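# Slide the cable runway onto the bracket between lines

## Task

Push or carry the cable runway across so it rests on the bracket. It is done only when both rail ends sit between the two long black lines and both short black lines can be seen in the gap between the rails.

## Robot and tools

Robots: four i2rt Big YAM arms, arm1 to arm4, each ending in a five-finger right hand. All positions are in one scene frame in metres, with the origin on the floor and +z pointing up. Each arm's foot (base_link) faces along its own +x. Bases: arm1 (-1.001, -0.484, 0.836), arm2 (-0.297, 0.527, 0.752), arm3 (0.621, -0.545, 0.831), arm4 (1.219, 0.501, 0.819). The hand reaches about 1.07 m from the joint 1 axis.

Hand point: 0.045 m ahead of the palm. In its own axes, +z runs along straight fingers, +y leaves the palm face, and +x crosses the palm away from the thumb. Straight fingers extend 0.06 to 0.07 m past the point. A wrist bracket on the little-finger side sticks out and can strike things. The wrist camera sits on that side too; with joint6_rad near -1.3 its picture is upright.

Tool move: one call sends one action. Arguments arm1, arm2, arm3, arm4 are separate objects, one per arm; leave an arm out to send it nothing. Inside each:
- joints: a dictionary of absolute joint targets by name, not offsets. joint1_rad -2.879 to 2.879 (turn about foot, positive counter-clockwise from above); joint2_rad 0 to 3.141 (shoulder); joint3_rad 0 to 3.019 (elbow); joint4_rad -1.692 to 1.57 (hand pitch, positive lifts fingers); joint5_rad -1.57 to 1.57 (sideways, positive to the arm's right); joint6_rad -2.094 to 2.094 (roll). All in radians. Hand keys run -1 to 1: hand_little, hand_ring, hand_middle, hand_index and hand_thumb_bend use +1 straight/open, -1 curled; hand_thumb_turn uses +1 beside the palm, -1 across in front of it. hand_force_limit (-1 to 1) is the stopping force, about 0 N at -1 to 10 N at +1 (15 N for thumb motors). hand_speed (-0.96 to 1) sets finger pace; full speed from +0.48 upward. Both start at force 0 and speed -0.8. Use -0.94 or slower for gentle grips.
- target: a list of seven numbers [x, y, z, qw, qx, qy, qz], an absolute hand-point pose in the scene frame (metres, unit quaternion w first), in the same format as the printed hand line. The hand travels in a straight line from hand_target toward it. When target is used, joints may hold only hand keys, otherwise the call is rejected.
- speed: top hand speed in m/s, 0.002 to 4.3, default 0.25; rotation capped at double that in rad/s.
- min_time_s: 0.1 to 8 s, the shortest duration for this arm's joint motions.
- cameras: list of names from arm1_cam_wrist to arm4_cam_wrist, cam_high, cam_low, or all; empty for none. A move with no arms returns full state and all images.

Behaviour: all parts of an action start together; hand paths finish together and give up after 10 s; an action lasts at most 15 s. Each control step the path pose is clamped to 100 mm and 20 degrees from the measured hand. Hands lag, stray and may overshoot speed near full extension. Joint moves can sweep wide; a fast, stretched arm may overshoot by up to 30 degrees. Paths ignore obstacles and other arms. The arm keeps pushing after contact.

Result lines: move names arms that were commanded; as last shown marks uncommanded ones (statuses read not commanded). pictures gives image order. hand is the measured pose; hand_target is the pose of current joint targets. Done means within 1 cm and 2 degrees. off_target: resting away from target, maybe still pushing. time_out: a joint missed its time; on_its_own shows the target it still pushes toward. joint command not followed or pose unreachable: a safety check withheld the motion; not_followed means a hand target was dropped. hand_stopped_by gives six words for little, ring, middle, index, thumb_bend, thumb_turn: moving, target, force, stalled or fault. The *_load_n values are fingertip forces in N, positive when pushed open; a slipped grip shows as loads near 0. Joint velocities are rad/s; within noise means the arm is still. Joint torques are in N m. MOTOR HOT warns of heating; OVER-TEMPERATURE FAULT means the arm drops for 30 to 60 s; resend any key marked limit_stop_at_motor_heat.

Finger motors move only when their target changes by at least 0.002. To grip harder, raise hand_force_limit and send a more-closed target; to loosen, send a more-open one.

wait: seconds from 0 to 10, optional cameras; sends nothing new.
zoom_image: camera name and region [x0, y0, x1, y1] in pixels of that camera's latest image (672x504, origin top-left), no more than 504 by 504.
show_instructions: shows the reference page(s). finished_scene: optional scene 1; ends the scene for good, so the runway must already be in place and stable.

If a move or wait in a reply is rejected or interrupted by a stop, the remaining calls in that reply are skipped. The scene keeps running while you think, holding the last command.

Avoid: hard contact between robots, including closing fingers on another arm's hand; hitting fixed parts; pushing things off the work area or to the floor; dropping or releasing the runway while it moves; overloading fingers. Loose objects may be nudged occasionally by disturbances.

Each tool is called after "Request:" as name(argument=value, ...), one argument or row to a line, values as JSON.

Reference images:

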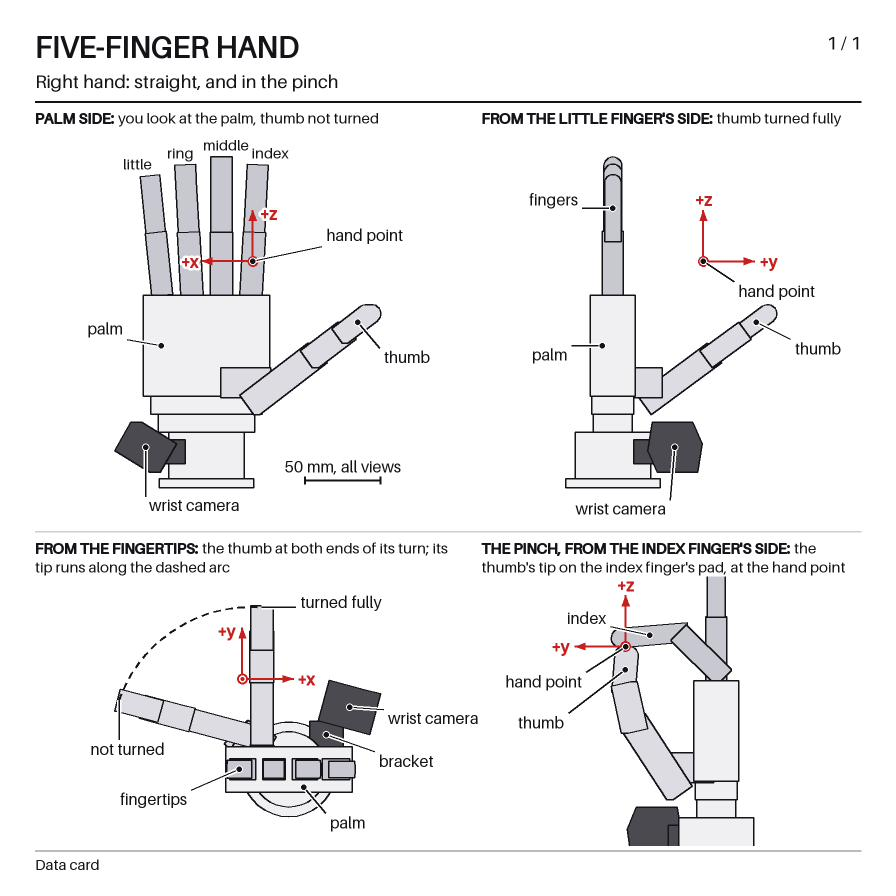

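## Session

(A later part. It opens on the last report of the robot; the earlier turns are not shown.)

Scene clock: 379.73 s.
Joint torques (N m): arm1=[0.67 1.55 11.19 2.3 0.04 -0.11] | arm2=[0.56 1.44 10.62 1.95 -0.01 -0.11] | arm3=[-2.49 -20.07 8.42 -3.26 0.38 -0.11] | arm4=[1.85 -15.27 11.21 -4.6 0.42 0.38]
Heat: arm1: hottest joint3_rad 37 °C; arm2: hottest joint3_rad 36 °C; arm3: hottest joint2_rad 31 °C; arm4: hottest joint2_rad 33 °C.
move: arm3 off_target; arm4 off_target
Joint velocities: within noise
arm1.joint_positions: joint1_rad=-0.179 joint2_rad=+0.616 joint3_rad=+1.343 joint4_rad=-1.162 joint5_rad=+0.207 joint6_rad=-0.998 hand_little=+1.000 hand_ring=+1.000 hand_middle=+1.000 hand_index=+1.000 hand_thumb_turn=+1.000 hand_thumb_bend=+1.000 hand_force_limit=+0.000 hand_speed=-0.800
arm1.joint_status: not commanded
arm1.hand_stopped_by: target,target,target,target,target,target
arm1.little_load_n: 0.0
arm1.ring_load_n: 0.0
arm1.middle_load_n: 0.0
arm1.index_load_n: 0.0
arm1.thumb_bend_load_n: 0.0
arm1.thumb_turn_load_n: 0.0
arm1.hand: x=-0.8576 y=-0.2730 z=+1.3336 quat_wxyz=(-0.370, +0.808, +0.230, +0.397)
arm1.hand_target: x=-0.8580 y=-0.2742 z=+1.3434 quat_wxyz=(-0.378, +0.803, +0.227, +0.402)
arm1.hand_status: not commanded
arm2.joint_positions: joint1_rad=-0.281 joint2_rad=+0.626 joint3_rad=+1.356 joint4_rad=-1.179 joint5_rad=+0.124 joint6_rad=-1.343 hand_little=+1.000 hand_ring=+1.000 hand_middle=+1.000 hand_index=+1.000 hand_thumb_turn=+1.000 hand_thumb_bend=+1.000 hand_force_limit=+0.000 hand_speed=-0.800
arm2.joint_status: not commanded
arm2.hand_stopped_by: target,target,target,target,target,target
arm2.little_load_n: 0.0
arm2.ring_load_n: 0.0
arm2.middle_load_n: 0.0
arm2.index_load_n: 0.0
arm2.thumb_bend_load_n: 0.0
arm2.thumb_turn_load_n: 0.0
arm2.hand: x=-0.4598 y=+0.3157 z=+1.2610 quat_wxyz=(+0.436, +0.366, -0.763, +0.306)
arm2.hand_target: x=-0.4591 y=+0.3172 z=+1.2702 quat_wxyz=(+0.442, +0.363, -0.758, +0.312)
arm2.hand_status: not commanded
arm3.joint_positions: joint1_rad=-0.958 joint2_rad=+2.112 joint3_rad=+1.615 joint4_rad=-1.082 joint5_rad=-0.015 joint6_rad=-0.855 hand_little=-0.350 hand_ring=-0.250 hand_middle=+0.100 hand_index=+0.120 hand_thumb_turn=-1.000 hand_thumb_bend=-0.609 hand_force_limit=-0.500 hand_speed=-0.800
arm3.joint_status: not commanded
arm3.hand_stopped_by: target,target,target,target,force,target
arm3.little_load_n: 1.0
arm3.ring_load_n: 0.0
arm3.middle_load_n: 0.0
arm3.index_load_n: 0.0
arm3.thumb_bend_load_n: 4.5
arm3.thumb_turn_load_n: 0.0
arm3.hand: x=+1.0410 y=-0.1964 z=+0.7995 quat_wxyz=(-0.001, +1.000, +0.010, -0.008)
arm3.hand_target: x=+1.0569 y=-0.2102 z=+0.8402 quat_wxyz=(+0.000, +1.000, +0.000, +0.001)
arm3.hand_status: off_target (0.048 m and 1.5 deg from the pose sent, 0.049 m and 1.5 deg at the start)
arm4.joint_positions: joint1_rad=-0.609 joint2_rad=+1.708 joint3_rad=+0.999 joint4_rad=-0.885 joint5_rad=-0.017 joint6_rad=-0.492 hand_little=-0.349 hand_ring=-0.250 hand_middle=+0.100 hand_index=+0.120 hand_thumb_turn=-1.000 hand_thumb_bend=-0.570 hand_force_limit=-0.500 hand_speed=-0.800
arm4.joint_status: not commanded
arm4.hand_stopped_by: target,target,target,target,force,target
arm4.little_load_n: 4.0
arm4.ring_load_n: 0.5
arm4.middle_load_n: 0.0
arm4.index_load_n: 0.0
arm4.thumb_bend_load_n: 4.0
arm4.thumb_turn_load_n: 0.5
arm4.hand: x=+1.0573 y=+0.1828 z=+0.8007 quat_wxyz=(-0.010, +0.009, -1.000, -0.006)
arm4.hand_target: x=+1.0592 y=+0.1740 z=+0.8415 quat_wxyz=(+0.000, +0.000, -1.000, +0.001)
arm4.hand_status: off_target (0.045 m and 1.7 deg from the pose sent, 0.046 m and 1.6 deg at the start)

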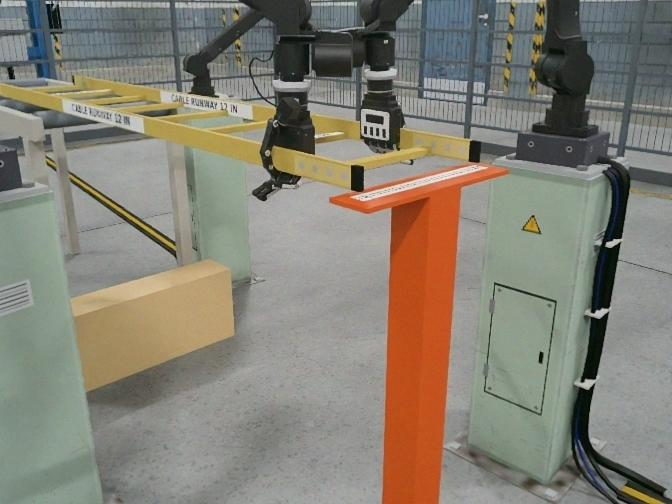

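Request:
move(
  arm3={"target": [1.064, -0.216, 0.842, 0, -1, 0, 0], "speed": 0.03},
  arm4={"target": [1.058, 0.168, 0.845, 0, 0, -1, 0], "speed": 0.03},
  cameras=["cam_low"],
)

Request:
zoom_image(
  camera="cam_low",
  region=[345, 175, 380, 200],
)

Request:
zoom_image(
  camera="cam_low",
  region=[460, 145, 495, 170],
)

Scene clock: 381.97 s.
Joint torques (N m): arm1=[0.73 1.61 11.28 2.3 0.04 -0.1] | arm2=[0.32 1.49 10.62 2.3 -0.01 -0.1] | arm3=[-2.49 -20.01 8.46 -3.26 0.39 -0.23] | arm4=[1.32 -14.62 12.19 -4.71 0.46 0.33]
Heat: arm1: hottest joint3_rad 37 °C; arm2: hottest joint3_rad 36 °C; arm3: hottest joint2_rad 31 °C; arm4: hottest joint3_rad 34 °C.
move: arm3 off_target; arm4 off_target
Joint velocities: within noise
arm1, arm2: as last shown
arm1.index_load_n: -0.5
arm2.middle_load_n: 0.5
arm2.thumb_bend_load_n: -0.5
arm3.joint_positions: joint1_rad=-0.965 joint2_rad=+2.112 joint3_rad=+1.615 joint4_rad=-1.082 joint5_rad=-0.015 joint6_rad=-0.861 hand_little=-0.350 hand_ring=-0.250 hand_middle=+0.100 hand_index=+0.120 hand_thumb_turn=-1.000 hand_thumb_bend=-0.609 hand_force_limit=-0.500 hand_speed=-0.800
arm3.joint_status: not commanded
arm3.hand_stopped_by: target,target,target,target,force,target
arm3.little_load_n: 1.0
arm3.ring_load_n: 0.0
arm3.middle_load_n: 0.0
arm3.index_load_n: 0.0
arm3.thumb_bend_load_n: 4.5
arm3.thumb_turn_load_n: 0.0
arm3.hand: x=+1.0438 y=-0.1996 z=+0.7995 quat_wxyz=(-0.001, +1.000, +0.009, -0.008)
arm3.hand_target: x=+1.0627 y=-0.2161 z=+0.8402 quat_wxyz=(+0.000, +1.000, +0.000, +0.001)
arm3.hand_status: off_target (0.050 m and 1.4 deg from the pose sent, 0.052 m and 1.5 deg at the start)
arm4.joint_positions: joint1_rad=-0.598 joint2_rad=+1.709 joint3_rad=+1.002 joint4_rad=-0.886 joint5_rad=-0.018 joint6_rad=-0.485 hand_little=-0.349 hand_ring=-0.250 hand_middle=+0.100 hand_index=+0.120 hand_thumb_turn=-1.000 hand_thumb_bend=-0.570 hand_force_limit=-0.500 hand_speed=-0.800
arm4.joint_status: not commanded
arm4.hand_stopped_by: target,target,target,target,force,target
arm4.little_load_n: 3.5
arm4.ring_load_n: 1.0
arm4.middle_load_n: 0.0
arm4.index_load_n: 0.0
arm4.thumb_bend_load_n: 5.0
arm4.thumb_turn_load_n: 1.0
arm4.hand: x=+1.0608 y=+0.1797 z=+0.8013 quat_wxyz=(-0.010, +0.010, -1.000, -0.006)
arm4.hand_target: x=+1.0585 y=+0.1692 z=+0.8420 quat_wxyz=(+0.000, +0.000, -1.000, +0.001)
arm4.hand_status: off_target (0.045 m and 1.8 deg from the pose sent, 0.047 m and 1.7 deg at the start)

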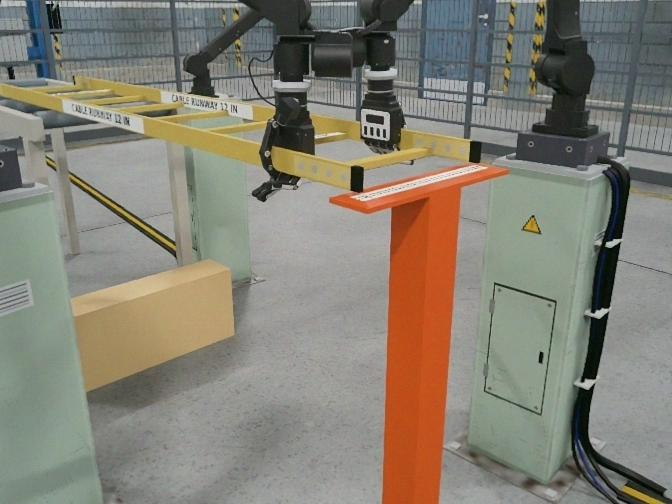

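Scaled by 14.400 from the camera's image (finer frame: 960x720).

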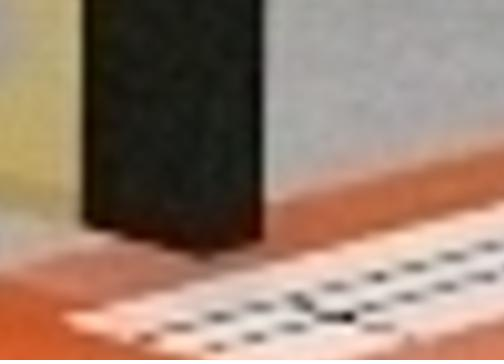

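Scaled by 14.400 from the camera's image (finer frame: 960x720).

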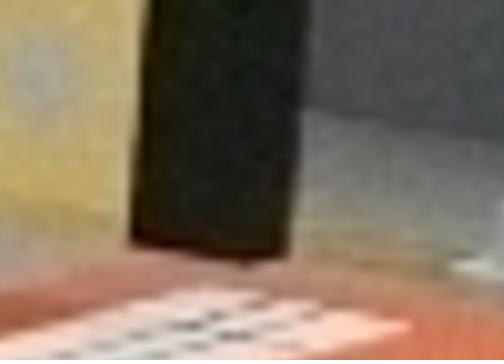

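Request:
move(
  arm3={"target": [1.063, -0.216, 0.822, 0, -1, 0, 0], "speed": 0.03},
  arm4={"target": [1.056, 0.169, 0.824, 0, 0, -1, 0], "speed": 0.03},
  cameras=["cam_low"],
)

Request:
zoom_image(
  camera="cam_low",
  region=[345, 185, 380, 210],
)

Request:
zoom_image(
  camera="cam_low",
  region=[460, 155, 495, 180],
)

Scene clock: 385.40 s.
Joint torques (N m): arm1=[0.79 1.49 11.23 2.28 0.05 -0.11] | arm2=[0.09 1.38 10.69 2.06 0.06 -0.11] | arm3=[-2.61 -18.08 7.27 -1.61 0.39 -0.2] | arm4=[1.03 -12.51 10.59 -2.55 0.48 0.3]
Heat: arm1: hottest joint3_rad 37 °C; arm2: hottest joint3_rad 36 °C; arm3: hottest joint2_rad 31 °C; arm4: hottest joint3_rad 34 °C.
move: arm3 off_target; arm4 off_target
Joint velocities: within noise
arm1, arm2: as last shown
arm1.middle_load_n: -0.5
arm1.index_load_n: 0.0
arm2.middle_load_n: 0.0
arm2.thumb_bend_load_n: 0.0
arm3.joint_positions: joint1_rad=-0.965 joint2_rad=+2.113 joint3_rad=+1.615 joint4_rad=-1.082 joint5_rad=-0.015 joint6_rad=-0.861 hand_little=-0.350 hand_ring=-0.250 hand_middle=+0.100 hand_index=+0.120 hand_thumb_turn=-1.000 hand_thumb_bend=-0.609 hand_force_limit=-0.500 hand_speed=-0.800
arm3.joint_status: not commanded
arm3.hand_stopped_by: target,target,target,target,force,target
arm3.little_load_n: 1.0
arm3.ring_load_n: 0.0
arm3.middle_load_n: 0.0
arm3.index_load_n: 0.0
arm3.thumb_bend_load_n: 5.0
arm3.thumb_turn_load_n: 0.0
arm3.hand: x=+1.0437 y=-0.1997 z=+0.7987 quat_wxyz=(+0.000, +1.000, +0.009, -0.009)
arm3.hand_target: x=+1.0621 y=-0.2160 z=+0.8213 quat_wxyz=(+0.000, +1.000, +0.000, +0.000)
arm3.hand_status: off_target (0.034 m and 1.5 deg from the pose sent, 0.034 m and 1.4 deg at the start)
arm4.joint_positions: joint1_rad=-0.598 joint2_rad=+1.712 joint3_rad=+1.003 joint4_rad=-0.886 joint5_rad=-0.018 joint6_rad=-0.485 hand_little=-0.349 hand_ring=-0.250 hand_middle=+0.100 hand_index=+0.120 hand_thumb_turn=-1.000 hand_thumb_bend=-0.570 hand_force_limit=-0.500 hand_speed=-0.800
arm4.joint_status: not commanded
arm4.hand_stopped_by: target,target,target,target,force,target
arm4.little_load_n: 3.0
arm4.ring_load_n: 0.5
arm4.middle_load_n: 0.0
arm4.index_load_n: 0.0
arm4.thumb_bend_load_n: 5.0
arm4.thumb_turn_load_n: 0.5
arm4.hand: x=+1.0609 y=+0.1797 z=+0.8004 quat_wxyz=(-0.011, +0.010, -1.000, -0.007)
arm4.hand_target: x=+1.0562 y=+0.1695 z=+0.8233 quat_wxyz=(+0.000, +0.000, -1.000, +0.001)
arm4.hand_status: off_target (0.026 m and 1.9 deg from the pose sent, 0.025 m and 1.8 deg at the start)

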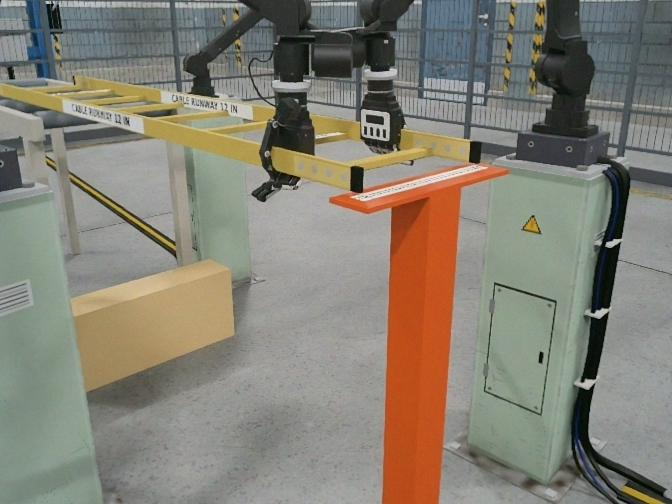

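Scaled by 14.400 from the camera's image (finer frame: 960x720).

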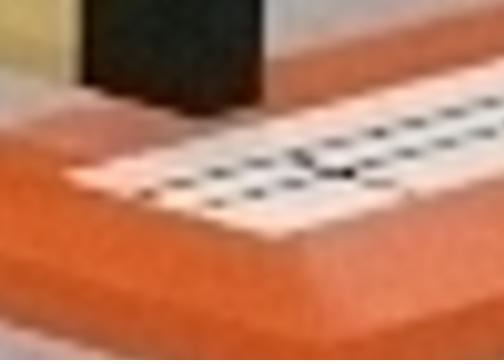

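Scaled by 14.400 from the camera's image (finer frame: 960x720).

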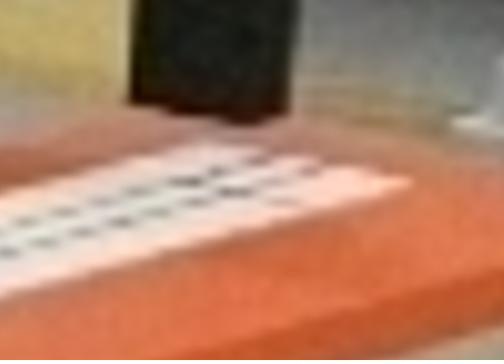

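Request:
move(
  arm3={"target": [1.062, -0.2155, 0.806, 0, -1, 0, 0], "speed": 0.03},
  arm4={"target": [1.056, 0.169, 0.808, 0, 0, -1, 0], "speed": 0.03},
  cameras=["cam_low"],
)

Request:
zoom_image(
  camera="cam_low",
  region=[345, 185, 380, 210],
)

Request:
zoom_image(
  camera="cam_low",
  region=[460, 155, 495, 180],
)

Scene clock: 387.33 s.
Joint torques (N m): arm1=[0.73 1.73 11.25 2.13 0.05 -0.1] | arm2=[0.62 1.03 10.59 2.07 -0.02 -0.14] | arm3=[-2.49 -18.26 6.16 -0.46 0.39 -0.17] | arm4=[0.97 -11.93 9.24 -1.2 0.32 0.28]
Heat: arm1: hottest joint3_rad 37 °C; arm2: hottest joint3_rad 36 °C; arm3: hottest joint2_rad 31 °C; arm4: hottest joint3_rad 34 °C.
move: arm3 off_target; arm4 off_target
Joint velocities: within noise
arm1, arm2: as last shown
arm1.little_load_n: 0.5
arm1.middle_load_n: 0.0
arm3.joint_positions: joint1_rad=-0.965 joint2_rad=+2.126 joint3_rad=+1.615 joint4_rad=-1.074 joint5_rad=-0.015 joint6_rad=-0.862 hand_little=-0.350 hand_ring=-0.250 hand_middle=+0.100 hand_index=+0.120 hand_thumb_turn=-1.000 hand_thumb_bend=-0.609 hand_force_limit=-0.500 hand_speed=-0.800
arm3.joint_status: not commanded
arm3.hand_stopped_by: target,target,target,target,force,target
arm3.little_load_n: 0.5
arm3.ring_load_n: 0.0
arm3.middle_load_n: 0.0
arm3.index_load_n: 0.0
arm3.thumb_bend_load_n: 3.0
arm3.thumb_turn_load_n: 0.5
arm3.hand: x=+1.0439 y=-0.1999 z=+0.7916 quat_wxyz=(+0.001, +1.000, +0.010, -0.010)
arm3.hand_target: x=+1.0613 y=-0.2156 z=+0.8056 quat_wxyz=(+0.000, +1.000, +0.000, +0.000)
arm3.hand_status: off_target (0.028 m and 1.6 deg from the pose sent, 0.025 m and 1.4 deg at the start)
arm4.joint_positions: joint1_rad=-0.598 joint2_rad=+1.729 joint3_rad=+1.003 joint4_rad=-0.876 joint5_rad=-0.014 joint6_rad=-0.483 hand_little=-0.349 hand_ring=-0.250 hand_middle=+0.100 hand_index=+0.120 hand_thumb_turn=-1.000 hand_thumb_bend=-0.570 hand_force_limit=-0.500 hand_speed=-0.800
arm4.joint_status: not commanded
arm4.hand_stopped_by: target,target,target,target,force,target
arm4.little_load_n: 1.5
arm4.ring_load_n: 0.0
arm4.middle_load_n: 0.0
arm4.index_load_n: 0.5
arm4.thumb_bend_load_n: 5.0
arm4.thumb_turn_load_n: 0.5
arm4.hand: x=+1.0602 y=+0.1800 z=+0.7937 quat_wxyz=(-0.010, +0.010, -1.000, -0.011)
arm4.hand_target: x=+1.0561 y=+0.1692 z=+0.8079 quat_wxyz=(+0.000, +0.000, -1.000, +0.000)
arm4.hand_status: off_target (0.018 m and 2.0 deg from the pose sent, 0.014 m and 1.9 deg at the start)

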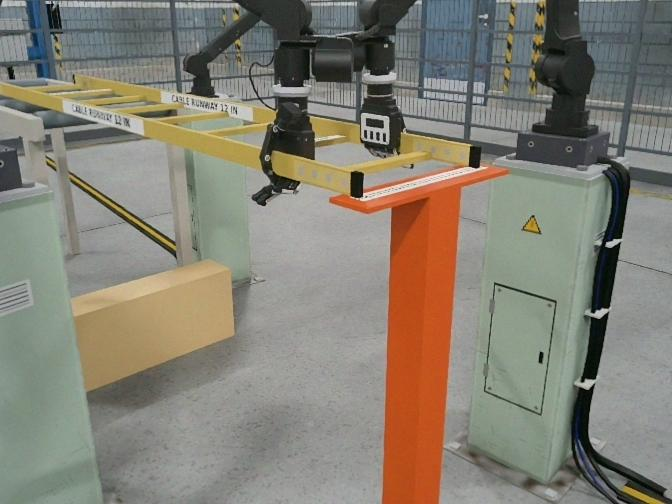

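Scaled by 14.400 from the camera's image (finer frame: 960x720).

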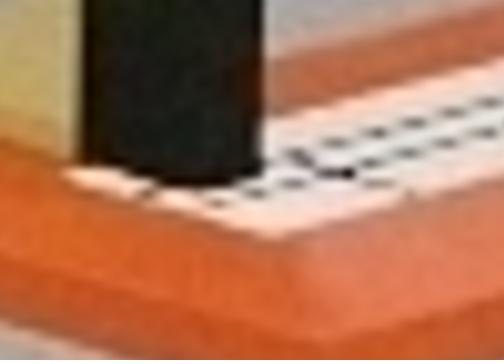

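Scaled by 14.400 from the camera's image (finer frame: 960x720).

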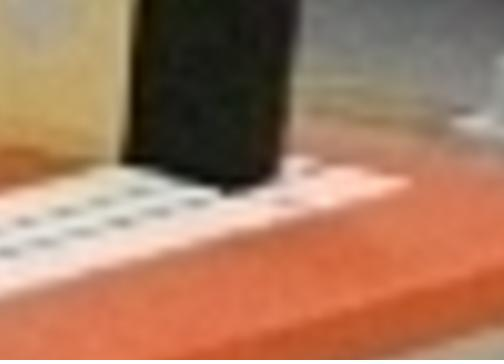

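Request:
move(
  arm3={"target": [1.049, -0.205, 0.793, 0, -1, 0, 0], "speed": 0.05},
  arm4={"target": [1.059, 0.176, 0.796, 0, 0, -1, 0], "speed": 0.05},
)

Request:
move(
  arm4={"joints": {"hand_thumb_bend": 1.0, "hand_little": 1.0, "hand_ring": 1.0, "hand_middle": 1.0, "hand_index": 1.0, "hand_speed": -0.6}},
)

Request:
move(
  arm4={"target": [1.06, 0.16, 1.02, 0, 0, -1, 0], "speed": 0.15, "joints": {"hand_thumb_turn": 1.0, "hand_speed": -0.1}},
)

Request:
move(
  arm4={"target": [1.19, 0.04, 0.99, 0, 0.7071, 0.7071, 0], "speed": 0.3},
  cameras=["arm4_cam_wrist", "cam_low", "arm3_cam_wrist"],
)

Request:
zoom_image(
  camera="arm4_cam_wrist",
  region=[390, 95, 450, 140],
)

Request:
zoom_image(
  camera="arm4_cam_wrist",
  region=[290, 305, 350, 350],
)

Scene clock: 391.37 s.
Joint torques (N m): arm1=[0.62 1.61 11.21 2.21 0.04 -0.12] | arm2=[0.26 1.03 10.61 2.13 -0.01 -0.13] | arm3=[-0.32 -16.85 5.15 0.28 0.33 0.09] | arm4=[0.91 -11.58 6.5 0.05 0.31 0.27]
Heat: arm1: hottest joint3_rad 37 °C; arm2: hottest joint3_rad 36 °C; arm3: hottest joint2_rad 31 °C; arm4: hottest joint3_rad 34 °C.
move: arm3 done; arm4 done
Joint velocities: within noise
arm1, arm2: as last shown
arm1.little_load_n: 0.0
arm1.index_load_n: -0.5
arm1.thumb_bend_load_n: 0.5
arm3.joint_positions: joint1_rad=-0.965 joint2_rad=+2.126 joint3_rad=+1.610 joint4_rad=-1.060 joint5_rad=-0.014 joint6_rad=-0.858 hand_little=-0.350 hand_ring=-0.250 hand_middle=+0.100 hand_index=+0.120 hand_thumb_turn=-1.000 hand_thumb_bend=-0.610 hand_force_limit=-0.500 hand_speed=-0.800
arm3.joint_status: not commanded
arm3.hand_stopped_by: target,target,target,target,force,target
arm3.little_load_n: 0.5
arm3.ring_load_n: 0.0
arm3.middle_load_n: 0.0
arm3.index_load_n: 0.0
arm3.thumb_bend_load_n: 0.0
arm3.thumb_turn_load_n: 0.0
arm3.hand: x=+1.0451 y=-0.1988 z=+0.7896 quat_wxyz=(-0.002, +1.000, +0.008, -0.006)
arm3.hand_target: x=+1.0490 y=-0.2050 z=+0.7929 quat_wxyz=(+0.000, +1.000, +0.000, +0.000)
arm3.hand_status: done (0.008 m and 1.2 deg from the pose sent, 0.007 m and 1.6 deg at the start)
arm4.joint_positions: joint1_rad=-0.598 joint2_rad=+1.729 joint3_rad=+1.001 joint4_rad=-0.865 joint5_rad=-0.013 joint6_rad=-0.483 hand_little=-0.349 hand_ring=-0.250 hand_middle=+0.100 hand_index=+0.120 hand_thumb_turn=-1.000 hand_thumb_bend=-0.570 hand_force_limit=-0.500 hand_speed=-0.800
arm4.joint_status: not commanded
arm4.hand_stopped_by: target,target,target,target,force,target
arm4.little_load_n: 1.0
arm4.ring_load_n: 0.0
arm4.middle_load_n: 0.0
arm4.index_load_n: 0.0
arm4.thumb_bend_load_n: 5.0
arm4.thumb_turn_load_n: 1.0
arm4.hand: x=+1.0591 y=+0.1781 z=+0.7926 quat_wxyz=(-0.008, +0.009, -1.000, -0.007)
arm4.hand_target: x=+1.0590 y=+0.1761 z=+0.7960 quat_wxyz=(+0.000, +0.000, -1.000, +0.000)
arm4.hand_status: done (0.004 m and 1.6 deg from the pose sent, 0.005 m and 2.1 deg at the start)
pictures: none

Scene clock: 394.60 s.
Joint torques (N m): arm1=[0.67 1.32 11.25 2.25 0.06 -0.11] | arm2=[-0.15 1.03 10.91 2.09 -0.01 -0.04] | arm3=[-0.5 -17.2 5.09 0.27 0.33 0.08] | arm4=[0.91 -11.52 6.5 0.05 0.1 0.17]
Heat: arm1: hottest joint3_rad 37 °C; arm2: hottest joint3_rad 36 °C; arm3: hottest joint2_rad 31 °C; arm4: hottest joint3_rad 34 °C.
move: arm4 done
Joint velocities: within noise
arm1, arm2, arm3: as last shown
arm1.index_load_n: 0.0
arm1.thumb_bend_load_n: 0.0
arm4.joint_positions: joint1_rad=-0.598 joint2_rad=+1.729 joint3_rad=+1.001 joint4_rad=-0.865 joint5_rad=-0.008 joint6_rad=-0.473 hand_little=+1.000 hand_ring=+1.000 hand_middle=+1.000 hand_index=+1.000 hand_thumb_turn=-1.000 hand_thumb_bend=+1.000 hand_force_limit=-0.500 hand_speed=-0.600
arm4.joint_status: all done
arm4.hand_stopped_by: target,target,target,target,target,target
arm4.little_load_n: 0.0
arm4.ring_load_n: 0.0
arm4.middle_load_n: 0.0
arm4.index_load_n: 0.0
arm4.thumb_bend_load_n: -0.5
arm4.thumb_turn_load_n: 0.0
arm4.hand: x=+1.0588 y=+0.1782 z=+0.7927 quat_wxyz=(-0.006, +0.004, -1.000, -0.008)
arm4.hand_target: x=+1.0591 y=+0.1761 z=+0.7959 quat_wxyz=(+0.000, +0.000, -1.000, +0.000)
arm4.hand_status: not commanded
pictures: none

Scene clock: 396.80 s.
Joint torques (N m): arm1=[1.03 1.61 11.21 2.24 0.07 -0.1] | arm2=[-0.38 1.32 10.58 2.15 0.01 -0.1] | arm3=[-0.26 -17.26 5.11 0.36 0.32 0.1] | arm4=[1.49 -9.93 13.6 -0.98 0.09 0.17]
Heat: arm1: hottest joint3_rad 37 °C; arm2: hottest joint3_rad 36 °C; arm3: hottest joint2_rad 31 °C; arm4: hottest joint3_rad 34 °C.
move: arm4 off_target
Joint velocities: within noise
arm1, arm2, arm3: as last shown
arm3.little_load_n: 0.0
arm4.joint_positions: joint1_rad=-0.589 joint2_rad=+1.510 joint3_rad=+1.339 joint4_rad=-1.445 joint5_rad=-0.008 joint6_rad=-0.457 hand_little=+1.000 hand_ring=+1.000 hand_middle=+1.000 hand_index=+1.000 hand_thumb_turn=+1.000 hand_thumb_bend=+1.000 hand_force_limit=-0.500 hand_speed=-0.100
arm4.joint_status: all done
arm4.hand_stopped_by: target,target,target,target,target,target
arm4.little_load_n: 0.0
arm4.ring_load_n: 0.0
arm4.middle_load_n: 0.0
arm4.index_load_n: 0.0
arm4.thumb_bend_load_n: 0.0
arm4.thumb_turn_load_n: 0.0
arm4.hand: x=+1.0626 y=+0.1734 z=+1.0024 quat_wxyz=(-0.011, +0.001, -1.000, -0.018)
arm4.hand_target: x=+1.0604 y=+0.1607 z=+1.0199 quat_wxyz=(+0.000, +0.000, -1.000, +0.000)
arm4.hand_status: off_target (0.022 m and 2.4 deg from the pose sent, 0.228 m and 1.2 deg at the start)
pictures: none

Scene clock: 400.43 s.
Joint torques (N m): arm1=[0.67 1.73 11.22 2.28 0.05 -0.1] | arm2=[1.08 1.96 10.51 2.26 -0.04 -0.16] | arm3=[-0.5 -17.08 5.19 0.38 0.33 0.09] | arm4=[1.14 -10.4 8.34 0.27 0.05 0.16]
Heat: arm1: hottest joint3_rad 37 °C; arm2: hottest joint3_rad 36 °C; arm3: hottest joint2_rad 31 °C; arm4: hottest joint3_rad 34 °C.
move: arm4 done
Joint velocities: within noise
arm1, arm2, arm3: as last shown
arm1.thumb_turn_load_n: -0.5
arm2.index_load_n: -0.5
arm3.ring_load_n: 0.5
arm4.joint_positions: joint1_rad=-0.348 joint2_rad=+1.516 joint3_rad=+1.322 joint4_rad=-1.391 joint5_rad=-0.008 joint6_rad=+1.351 hand_little=+1.000 hand_ring=+1.000 hand_middle=+1.000 hand_index=+1.000 hand_thumb_turn=+1.000 hand_thumb_bend=+1.000 hand_force_limit=-0.500 hand_speed=-0.100
arm4.joint_status: not commanded
arm4.hand_stopped_by: target,target,target,target,target,target
arm4.little_load_n: 0.0
arm4.ring_load_n: 0.0
arm4.middle_load_n: 0.0
arm4.index_load_n: 0.0
arm4.thumb_bend_load_n: 0.0
arm4.thumb_turn_load_n: 0.0
arm4.hand: x=+1.1884 y=+0.0404 z=+0.9898 quat_wxyz=(+0.002, -0.705, -0.709, -0.006)
arm4.hand_target: x=+1.1901 y=+0.0400 z=+0.9901 quat_wxyz=(+0.000, -0.707, -0.707, +0.000)
arm4.hand_status: done (0.002 m and 0.8 deg from the pose sent, 0.185 m and 90.2 deg at the start)
pictures: arm3_cam_wrist, arm4_cam_wrist, cam_low
arm3_cam_wrist: T_world_to_cam=[[0.2323, -0.97195, 0.03664, -0.4629], [-0.83998, -0.18148, 0.51138, 0.44137], [-0.49039, -0.14957, -0.85857, 1.27647]] pos_world=[1.10423, -0.1789, 0.88721]
arm4_cam_wrist: T_world_to_cam=[[0.94598, 0.32422, 0.00162, -1.14076], [0.28569, -0.8359, 0.46867, -0.76953], [0.1533, -0.44289, -0.88337, 0.83086]] pos_world=[1.17161, 0.09458, 1.09646]

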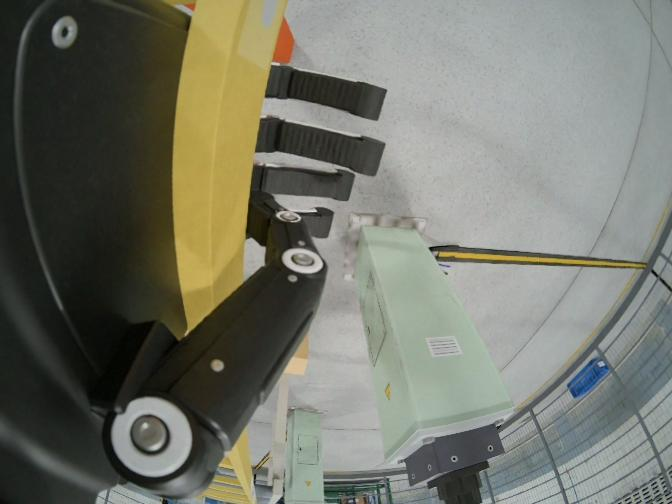

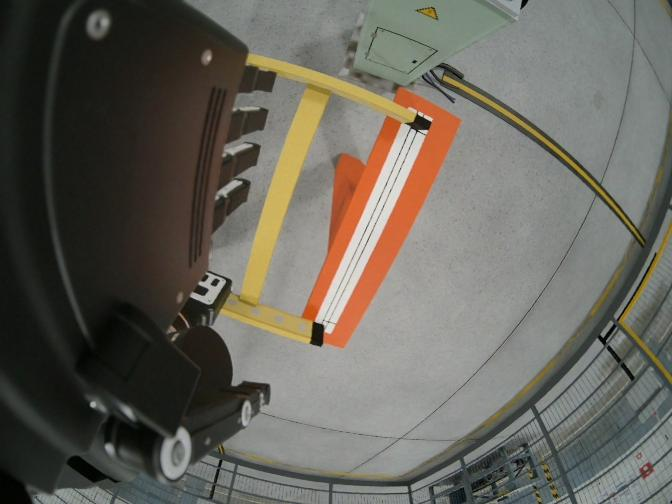

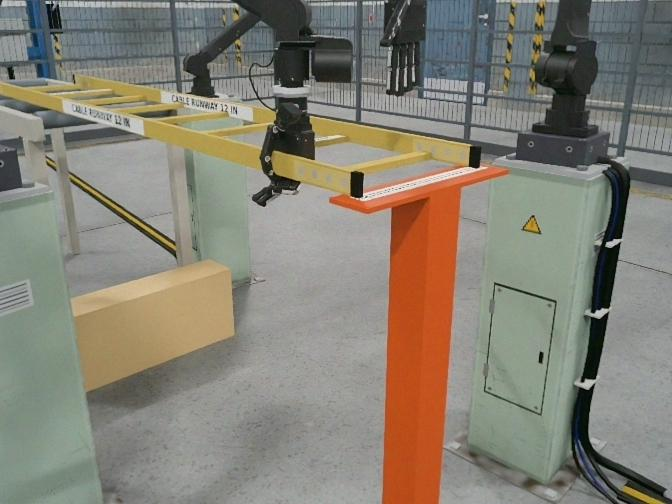

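Scaled by 8.400 from the camera's image (finer frame: 960x720).

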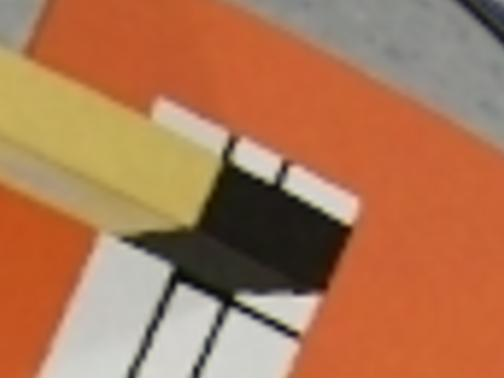

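Scaled by 8.400 from the camera's image (finer frame: 960x720).

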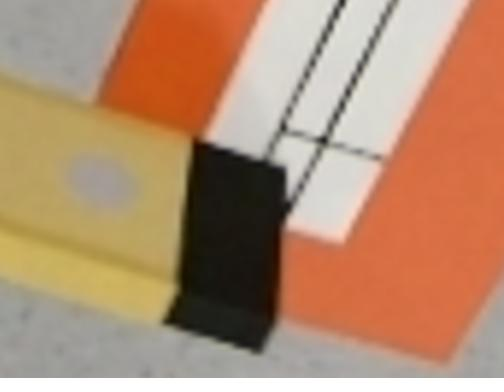

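Request:
zoom_image(
  camera="arm4_cam_wrist",
  region=[400, 110, 435, 136],
)

Request:
zoom_image(
  camera="arm4_cam_wrist",
  region=[308, 312, 343, 338],
)

Scaled by 14.400 from the camera's image (finer frame: 960x720).

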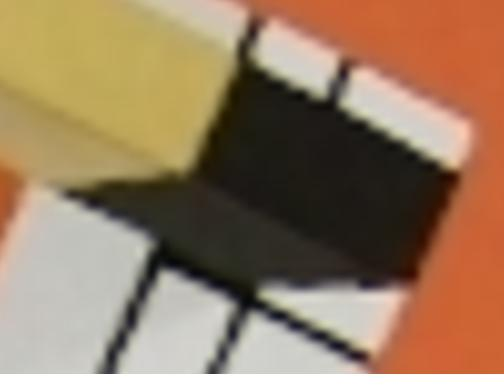

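Scaled by 14.400 from the camera's image (finer frame: 960x720).

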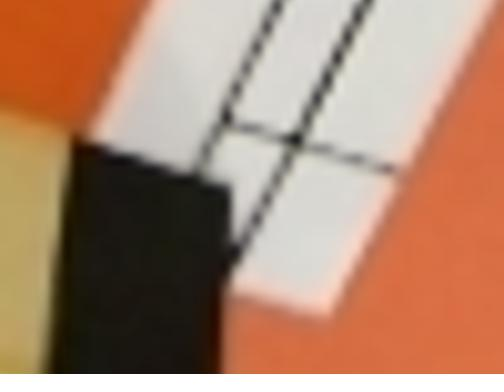

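Request:
move(
  arm4={"target": [1.06, 0.18, 1.03, 0, 0, -1, 0], "speed": 0.3, "joints": {"hand_thumb_turn": -1, "hand_speed": -0.1}},
  arm3={"joints": {"hand_thumb_bend": -0.92, "hand_force_limit": -0.5, "hand_speed": -0.8}},
)

Request:
move(
  arm4={"target": [1.055, 0.155, 0.93, 0, 0, -1, 0], "speed": 0.15},
)

Request:
move(
  arm4={"target": [1.055, 0.155, 0.8, 0, 0, -1, 0], "speed": 0.12},
)

Request:
move(
  arm4={"target": [1.055, 0.171, 0.797, 0, 0, -1, 0], "speed": 0.06},
  cameras=["arm4_cam_wrist"],
)

Request:
zoom_image(
  camera="arm4_cam_wrist",
  region=[180, 0, 400, 220],
)

Scene clock: 416.00 s.
Joint torques (N m): arm1=[0.91 1.85 11.26 2.25 0.04 -0.1] | arm2=[0.32 1.73 10.43 1.96 -0.01 -0.09] | arm3=[-0.5 -16.79 5.19 0.29 0.29 0.09] | arm4=[0.03 -9.82 12.82 -0.95 -0.08 -0.07]
Heat: arm1: hottest joint3_rad 37 °C; arm2: hottest joint3_rad 37 °C; arm3: hottest joint2_rad 30 °C; arm4: hottest joint3_rad 34 °C.
move: arm3 off_target; arm4 off_target
Joint velocities: within noise
arm1.joint_positions: joint1_rad=-0.179 joint2_rad=+0.616 joint3_rad=+1.343 joint4_rad=-1.162 joint5_rad=+0.207 joint6_rad=-0.998 hand_little=+1.000 hand_ring=+1.000 hand_middle=+1.000 hand_index=+1.000 hand_thumb_turn=+1.000 hand_thumb_bend=+1.000 hand_force_limit=+0.000 hand_speed=-0.800
arm1.joint_status: not commanded
arm1.hand_stopped_by: target,target,target,target,target,target
arm1.little_load_n: 0.0
arm1.ring_load_n: 0.0
arm1.middle_load_n: 0.0
arm1.index_load_n: 0.0
arm1.thumb_bend_load_n: 0.0
arm1.thumb_turn_load_n: 0.0
arm1.hand: x=-0.8576 y=-0.2730 z=+1.3336 quat_wxyz=(-0.370, +0.808, +0.230, +0.397)
arm1.hand_target: x=-0.8580 y=-0.2742 z=+1.3434 quat_wxyz=(-0.378, +0.803, +0.227, +0.402)
arm1.hand_status: not commanded
arm2.joint_positions: joint1_rad=-0.281 joint2_rad=+0.626 joint3_rad=+1.356 joint4_rad=-1.179 joint5_rad=+0.124 joint6_rad=-1.343 hand_little=+1.000 hand_ring=+1.000 hand_middle=+1.000 hand_index=+1.000 hand_thumb_turn=+1.000 hand_thumb_bend=+1.000 hand_force_limit=+0.000 hand_speed=-0.800
arm2.joint_status: not commanded
arm2.hand_stopped_by: target,target,target,target,target,target
arm2.little_load_n: 0.0
arm2.ring_load_n: 0.0
arm2.middle_load_n: 0.0
arm2.index_load_n: 0.0
arm2.thumb_bend_load_n: 0.0
arm2.thumb_turn_load_n: 0.0
arm2.hand: x=-0.4598 y=+0.3157 z=+1.2610 quat_wxyz=(+0.436, +0.366, -0.763, +0.306)
arm2.hand_target: x=-0.4591 y=+0.3172 z=+1.2702 quat_wxyz=(+0.442, +0.363, -0.758, +0.312)
arm2.hand_status: not commanded
arm3.joint_positions: joint1_rad=-0.965 joint2_rad=+2.126 joint3_rad=+1.610 joint4_rad=-1.060 joint5_rad=-0.013 joint6_rad=-0.857 hand_little=-0.350 hand_ring=-0.250 hand_middle=+0.100 hand_index=+0.120 hand_thumb_turn=-1.000 hand_thumb_bend=-0.634 hand_force_limit=-0.500 hand_speed=-0.800
arm3.joint_status: hand_thumb_bend off_target (ended at -0.634, target -0.920); the others done
arm3.hand_stopped_by: target,target,target,target,force,target
arm3.little_load_n: 0.0
arm3.ring_load_n: 0.0
arm3.middle_load_n: 0.0
arm3.index_load_n: 0.0
arm3.thumb_bend_load_n: 4.5
arm3.thumb_turn_load_n: 0.5
arm3.hand: x=+1.0451 y=-0.1988 z=+0.7896 quat_wxyz=(-0.001, +1.000, +0.007, -0.006)
arm3.hand_target: x=+1.0491 y=-0.2050 z=+0.7929 quat_wxyz=(+0.000, +1.000, +0.000, +0.000)
arm3.hand_status: not commanded
arm4.joint_positions: joint1_rad=-0.592 joint2_rad=+1.469 joint3_rad=+1.322 joint4_rad=-1.467 joint5_rad=-0.002 joint6_rad=-0.454 hand_little=+1.000 hand_ring=+1.000 hand_middle=+1.000 hand_index=+1.000 hand_thumb_turn=-1.000 hand_thumb_bend=+1.000 hand_force_limit=-0.500 hand_speed=-0.100
arm4.joint_status: all done
arm4.hand_stopped_by: target,target,target,target,target,target
arm4.little_load_n: 0.0
arm4.ring_load_n: 0.0
arm4.middle_load_n: 0.0
arm4.index_load_n: 0.0
arm4.thumb_bend_load_n: 0.0
arm4.thumb_turn_load_n: 0.0
arm4.hand: x=+1.0670 y=+0.1867 z=+1.0129 quat_wxyz=(-0.008, -0.002, -1.000, -0.019)
arm4.hand_target: x=+1.0604 y=+0.1805 z=+1.0298 quat_wxyz=(+0.000, +0.000, -1.000, +0.000)
arm4.hand_status: off_target (0.020 m and 2.3 deg from the pose sent, 0.194 m and 89.6 deg at the start)
pictures: none

Scene clock: 417.30 s.
Joint torques (N m): arm1=[0.79 1.67 11.29 2.18 0.04 -0.11] | arm2=[0.38 1.03 10.56 2.11 0.03 -0.11] | arm3=[0.15 -16.85 5.15 0.29 0.33 0.07] | arm4=[1.32 -9.88 8.43 0.27 -0.07 0.09]
Heat: arm1: hottest joint3_rad 37 °C; arm2: hottest joint3_rad 37 °C; arm3: hottest joint2_rad 30 °C; arm4: hottest joint3_rad 34 °C.
move: arm4 done
Joint velocities: within noise
arm1, arm2, arm3: as last shown
arm4.joint_positions: joint1_rad=-0.592 joint2_rad=+1.577 joint3_rad=+1.235 joint4_rad=-1.239 joint5_rad=-0.003 joint6_rad=-0.454 hand_little=+1.000 hand_ring=+1.000 hand_middle=+1.000 hand_index=+1.000 hand_thumb_turn=-1.000 hand_thumb_bend=+1.000 hand_force_limit=-0.500 hand_speed=-0.100
arm4.joint_status: not commanded
arm4.hand_stopped_by: target,target,target,target,target,target
arm4.little_load_n: 0.0
arm4.ring_load_n: 0.0
arm4.middle_load_n: 0.0
arm4.index_load_n: 0.0
arm4.thumb_bend_load_n: 0.0
arm4.thumb_turn_load_n: 0.0
arm4.hand: x=+1.0525 y=+0.1578 z=+0.9330 quat_wxyz=(+0.000, -0.002, -1.000, -0.003)
arm4.hand_target: x=+1.0551 y=+0.1550 z=+0.9300 quat_wxyz=(+0.000, +0.000, -1.000, +0.000)
arm4.hand_status: done (0.005 m and 0.4 deg from the pose sent, 0.090 m and 2.3 deg at the start)
pictures: none

Scene clock: 419.03 s.
Joint torques (N m): arm1=[0.67 1.79 11.34 2.26 0.03 -0.11] | arm2=[0.56 1.08 10.63 2.24 0.01 -0.13] | arm3=[-0.44 -17.2 5.12 0.25 0.32 0.09] | arm4=[1.38 -10.52 6.86 0.27 -0.07 0.11]
Heat: arm1: hottest joint3_rad 37 °C; arm2: hottest joint3_rad 37 °C; arm3: hottest joint2_rad 30 °C; arm4: hottest joint3_rad 34 °C.
move: arm4 done
Joint velocities: within noise
arm1, arm2, arm3: as last shown
arm4.joint_positions: joint1_rad=-0.591 joint2_rad=+1.746 joint3_rad=+1.067 joint4_rad=-0.899 joint5_rad=-0.003 joint6_rad=-0.454 hand_little=+1.000 hand_ring=+1.000 hand_middle=+1.000 hand_index=+1.000 hand_thumb_turn=-1.000 hand_thumb_bend=+1.000 hand_force_limit=-0.500 hand_speed=-0.100
arm4.joint_status: not commanded
arm4.hand_stopped_by: target,target,target,target,target,target
arm4.little_load_n: 0.0
arm4.ring_load_n: 0.0
arm4.middle_load_n: 0.0
arm4.index_load_n: 0.0
arm4.thumb_bend_load_n: 0.0
arm4.thumb_turn_load_n: 0.0
arm4.hand: x=+1.0517 y=+0.1567 z=+0.8038 quat_wxyz=(+0.000, -0.001, -1.000, -0.002)
arm4.hand_target: x=+1.0550 y=+0.1551 z=+0.8000 quat_wxyz=(+0.000, +0.000, -1.000, +0.000)
arm4.hand_status: done (0.005 m and 0.3 deg from the pose sent, 0.133 m and 0.4 deg at the start)
pictures: none

Scene clock: 420.00 s.
Joint torques (N m): arm1=[0.79 1.79 11.21 2.24 0.04 -0.11] | arm2=[0.26 1.32 10.55 1.98 0.02 -0.08] | arm3=[-0.5 -16.97 5.08 0.42 0.34 0.08] | arm4=[0.21 -11.58 6.39 0.18 -0.06 -0.05]
Heat: arm1: hottest joint3_rad 37 °C; arm2: hottest joint3_rad 37 °C; arm3: hottest joint2_rad 30 °C; arm4: hottest joint3_rad 34 °C.
move: arm4 done
Joint velocities: within noise
arm1, arm2, arm3: as last shown
arm1.ring_load_n: -0.5
arm3.thumb_turn_load_n: 0.0
arm4.joint_positions: joint1_rad=-0.592 joint2_rad=+1.740 joint3_rad=+1.024 joint4_rad=-0.877 joint5_rad=-0.003 joint6_rad=-0.454 hand_little=+1.000 hand_ring=+1.000 hand_middle=+1.000 hand_index=+1.000 hand_thumb_turn=-1.000 hand_thumb_bend=+1.000 hand_force_limit=-0.500 hand_speed=-0.100
arm4.joint_status: not commanded
arm4.hand_stopped_by: target,target,target,target,target,target
arm4.little_load_n: 0.0
arm4.ring_load_n: 0.0
arm4.middle_load_n: 0.0
arm4.index_load_n: 0.0
arm4.thumb_bend_load_n: 0.0
arm4.thumb_turn_load_n: 0.0
arm4.hand: x=+1.0582 y=+0.1712 z=+0.7944 quat_wxyz=(-0.003, -0.002, -1.000, -0.009)
arm4.hand_target: x=+1.0550 y=+0.1710 z=+0.7970 quat_wxyz=(+0.000, +0.000, -1.000, +0.000)
arm4.hand_status: done (0.004 m and 1.2 deg from the pose sent, 0.016 m and 0.3 deg at the start)
arm4_cam_wrist: T_world_to_cam=[[-0.31424, 0.94931, 0.00853, 0.1614], [0.82993, 0.27034, 0.48799, -1.31211], [0.46095, 0.16042, -0.87281, 0.29883]] pos_world=[1.00193, 0.15355, 0.89974]

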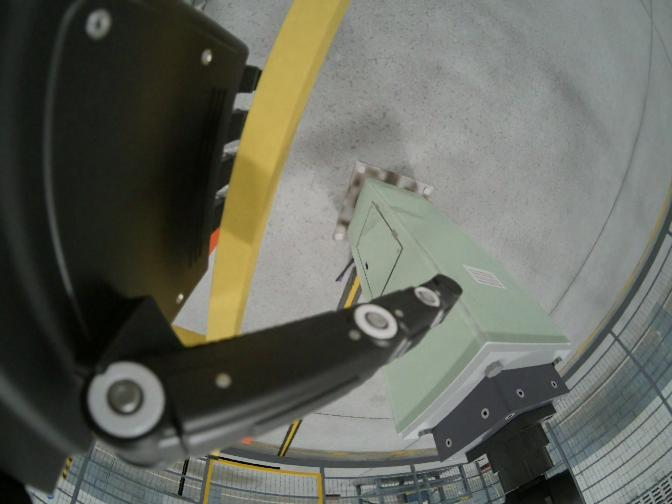

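Scaled by 2.291 from the camera's image (finer frame: 960x720).

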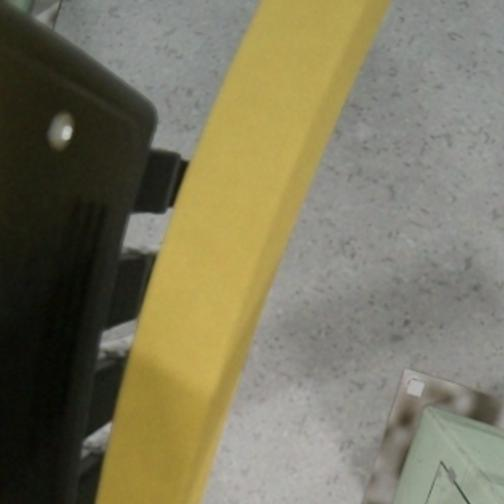

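Request:
move(
  arm4={"target": [1.055, 0.175, 0.797, 0, 0, -1, 0], "speed": 0.05, "joints": {"hand_thumb_bend": -0.75, "hand_force_limit": -0.5, "hand_speed": -0.8}},
)

Request:
move(
  arm4={"joints": {"hand_little": -0.35, "hand_ring": -0.25, "hand_middle": 0.1, "hand_index": 0.12, "hand_force_limit": -0.5, "hand_speed": -0.8}},
  cameras=["cam_low"],
)

Request:
zoom_image(
  camera="cam_low",
  region=[345, 185, 380, 210],
)

Request:
zoom_image(
  camera="cam_low",
  region=[460, 155, 495, 180],
)

Scene clock: 427.37 s.
Joint torques (N m): arm1=[0.73 1.73 11.19 2.18 0.04 -0.11] | arm2=[0.32 0.56 10.56 2.3 0.06 -0.12] | arm3=[-0.44 -17.08 5.16 0.31 0.32 0.07] | arm4=[0.26 -11.46 6.79 0.21 -0.06 -0.05]
Heat: arm1: hottest joint3_rad 37 °C; arm2: hottest joint3_rad 37 °C; arm3: hottest joint2_rad 30 °C; arm4: hottest joint2_rad 33 °C.
move: arm4 off_target
Joint velocities: within noise
arm1, arm2, arm3: as last shown
arm1.ring_load_n: 0.0
arm2.ring_load_n: 0.5
arm3.thumb_turn_load_n: 0.5
arm4.joint_positions: joint1_rad=-0.597 joint2_rad=+1.733 joint3_rad=+1.007 joint4_rad=-0.874 joint5_rad=-0.003 joint6_rad=-0.458 hand_little=+1.000 hand_ring=+1.000 hand_middle=+1.000 hand_index=+1.000 hand_thumb_turn=-1.000 hand_thumb_bend=-0.579 hand_force_limit=-0.500 hand_speed=-0.800
arm4.joint_status: hand_thumb_bend off_target (ended at -0.579, target -0.750); the others done
arm4.hand_stopped_by: target,target,target,target,force,target
arm4.little_load_n: 0.0
arm4.ring_load_n: 0.0
arm4.middle_load_n: 0.0
arm4.index_load_n: 0.0
arm4.thumb_bend_load_n: 4.0
arm4.thumb_turn_load_n: 1.0
arm4.hand: x=+1.0593 y=+0.1779 z=+0.7931 quat_wxyz=(-0.005, -0.002, -1.000, -0.012)
arm4.hand_target: x=+1.0550 y=+0.1749 z=+0.7971 quat_wxyz=(+0.000, +0.000, -1.000, +0.000)
arm4.hand_status: done (0.007 m and 1.5 deg from the pose sent, 0.006 m and 1.2 deg at the start)
pictures: none

Scene clock: 430.27 s.
Joint torques (N m): arm1=[0.85 1.61 11.19 2.24 0.03 -0.1] | arm2=[-0.03 1.38 10.67 2.07 -0.03 -0.09] | arm3=[-0.09 -16.91 5.09 0.21 0.31 0.06] | arm4=[0.26 -11.52 7.19 -0.06 0.02 0.01]
Heat: arm1: hottest joint3_rad 37 °C; arm2: hottest joint3_rad 37 °C; arm3: hottest joint2_rad 30 °C; arm4: hottest joint2_rad 33 °C.
move: arm4 done
Joint velocities: within noise
arm1, arm2, arm3: as last shown
arm1.middle_load_n: -0.5
arm2.ring_load_n: 0.0
arm2.thumb_bend_load_n: -0.5
arm3.little_load_n: 0.5
arm3.thumb_bend_load_n: 5.0
arm4.joint_positions: joint1_rad=-0.597 joint2_rad=+1.733 joint3_rad=+1.003 joint4_rad=-0.868 joint5_rad=-0.005 joint6_rad=-0.464 hand_little=-0.350 hand_ring=-0.250 hand_middle=+0.100 hand_index=+0.120 hand_thumb_turn=-1.000 hand_thumb_bend=-0.579 hand_force_limit=-0.500 hand_speed=-0.800
arm4.joint_status: all done
arm4.hand_stopped_by: target,target,target,target,force,target
arm4.little_load_n: 1.0
arm4.ring_load_n: 0.0
arm4.middle_load_n: 0.0
arm4.index_load_n: 0.0
arm4.thumb_bend_load_n: 2.5
arm4.thumb_turn_load_n: 0.5
arm4.hand: x=+1.0596 y=+0.1789 z=+0.7918 quat_wxyz=(-0.006, +0.001, -1.000, -0.011)
arm4.hand_target: x=+1.0550 y=+0.1749 z=+0.7971 quat_wxyz=(+0.000, +0.000, -1.000, +0.000)
arm4.hand_status: not commanded

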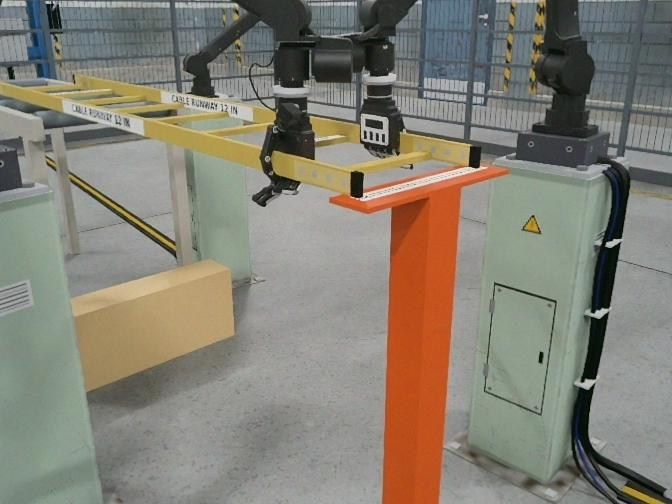

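Scaled by 14.400 from the camera's image (finer frame: 960x720).

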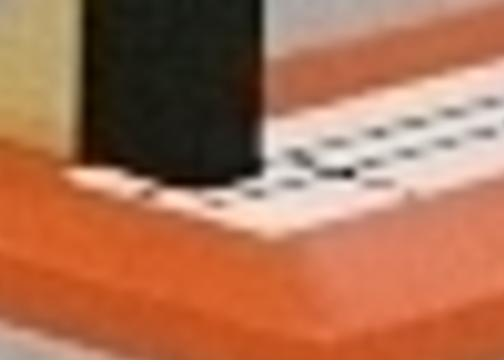

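Scaled by 14.400 from the camera's image (finer frame: 960x720).

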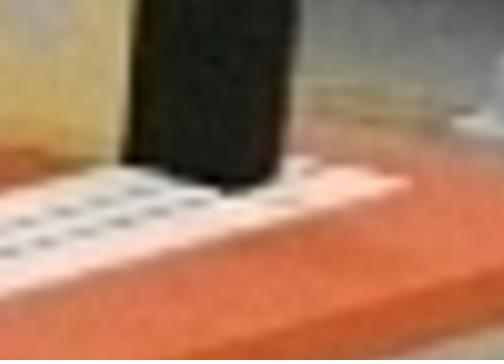

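Request:
move(
  arm3={"target": [1.045, -0.198, 0.84, 0, -1, 0, 0], "speed": 0.04},
  arm4={"target": [1.052, 0.181, 0.843, 0, 0, -1, 0], "speed": 0.04},
  cameras=["cam_low"],
)

Request:
zoom_image(
  camera="cam_low",
  region=[345, 175, 380, 200],
)

Request:
zoom_image(
  camera="cam_low",
  region=[460, 145, 495, 170],
)

Scene clock: 433.10 s.
Joint torques (N m): arm1=[1.03 1.67 11.25 2.24 0.04 -0.1] | arm2=[0.44 1.44 10.48 2.17 0.02 -0.1] | arm3=[0.5 -20.07 7.86 -3.07 0.32 0.16] | arm4=[-0.09 -15.79 9.83 -4.3 0.55 0.04]
Heat: arm1: hottest joint3_rad 37 °C; arm2: hottest joint3_rad 37 °C; arm3: hottest joint2_rad 31 °C; arm4: hottest joint2_rad 33 °C.
move: arm3 off_target; arm4 off_target
Joint velocities: within noise
arm1, arm2: as last shown
arm1.middle_load_n: 0.0
arm2.thumb_bend_load_n: 0.0
arm3.joint_positions: joint1_rad=-0.964 joint2_rad=+2.114 joint3_rad=+1.615 joint4_rad=-1.081 joint5_rad=-0.013 joint6_rad=-0.855 hand_little=-0.350 hand_ring=-0.250 hand_middle=+0.100 hand_index=+0.120 hand_thumb_turn=-1.000 hand_thumb_bend=-0.633 hand_force_limit=-0.500 hand_speed=-0.800
arm3.joint_status: not commanded
arm3.hand_stopped_by: target,target,target,target,force,target
arm3.little_load_n: 0.5
arm3.ring_load_n: 0.0
arm3.middle_load_n: 0.0
arm3.index_load_n: 0.0
arm3.thumb_bend_load_n: 7.0
arm3.thumb_turn_load_n: 0.0
arm3.hand: x=+1.0434 y=-0.1994 z=+0.7982 quat_wxyz=(+0.000, +1.000, +0.006, -0.008)
arm3.hand_target: x=+1.0447 y=-0.1983 z=+0.8383 quat_wxyz=(+0.000, +1.000, +0.000, +0.000)
arm3.hand_status: off_target (0.042 m and 1.2 deg from the pose sent, 0.050 m and 1.1 deg at the start)
arm4.joint_positions: joint1_rad=-0.605 joint2_rad=+1.710 joint3_rad=+1.003 joint4_rad=-0.886 joint5_rad=-0.019 joint6_rad=-0.479 hand_little=-0.349 hand_ring=-0.250 hand_middle=+0.100 hand_index=+0.120 hand_thumb_turn=-1.000 hand_thumb_bend=-0.579 hand_force_limit=-0.500 hand_speed=-0.800
arm4.joint_status: not commanded
arm4.hand_stopped_by: target,target,target,target,force,target
arm4.little_load_n: 4.0
arm4.ring_load_n: 0.5
arm4.middle_load_n: 0.0
arm4.index_load_n: 0.0
arm4.thumb_bend_load_n: 5.0
arm4.thumb_turn_load_n: 0.5
arm4.hand: x=+1.0591 y=+0.1803 z=+0.8008 quat_wxyz=(-0.011, +0.004, -1.000, -0.005)
arm4.hand_target: x=+1.0527 y=+0.1813 z=+0.8394 quat_wxyz=(+0.000, +0.000, -1.000, +0.000)
arm4.hand_status: off_target (0.043 m and 1.5 deg from the pose sent, 0.052 m and 1.5 deg at the start)

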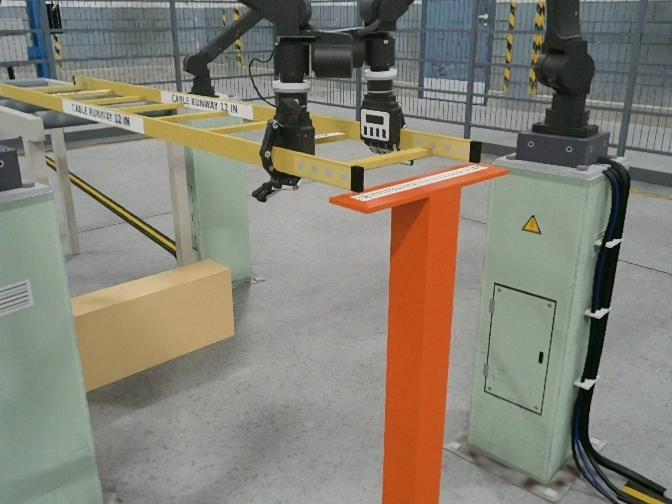

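Scaled by 14.400 from the camera's image (finer frame: 960x720).

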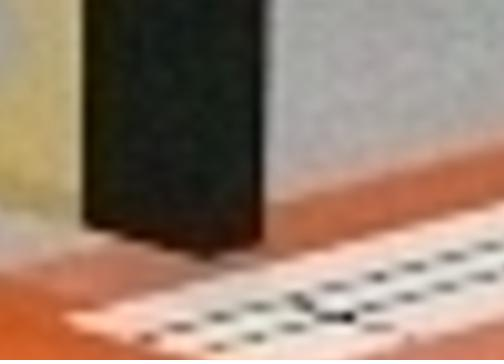

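Scaled by 14.400 from the camera's image (finer frame: 960x720).

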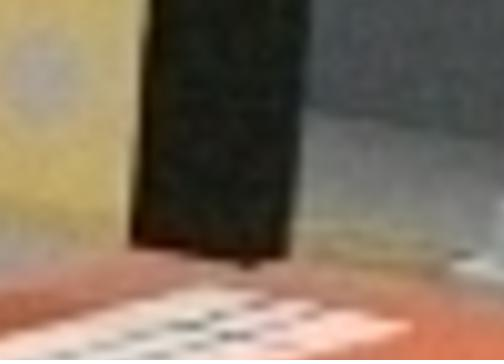

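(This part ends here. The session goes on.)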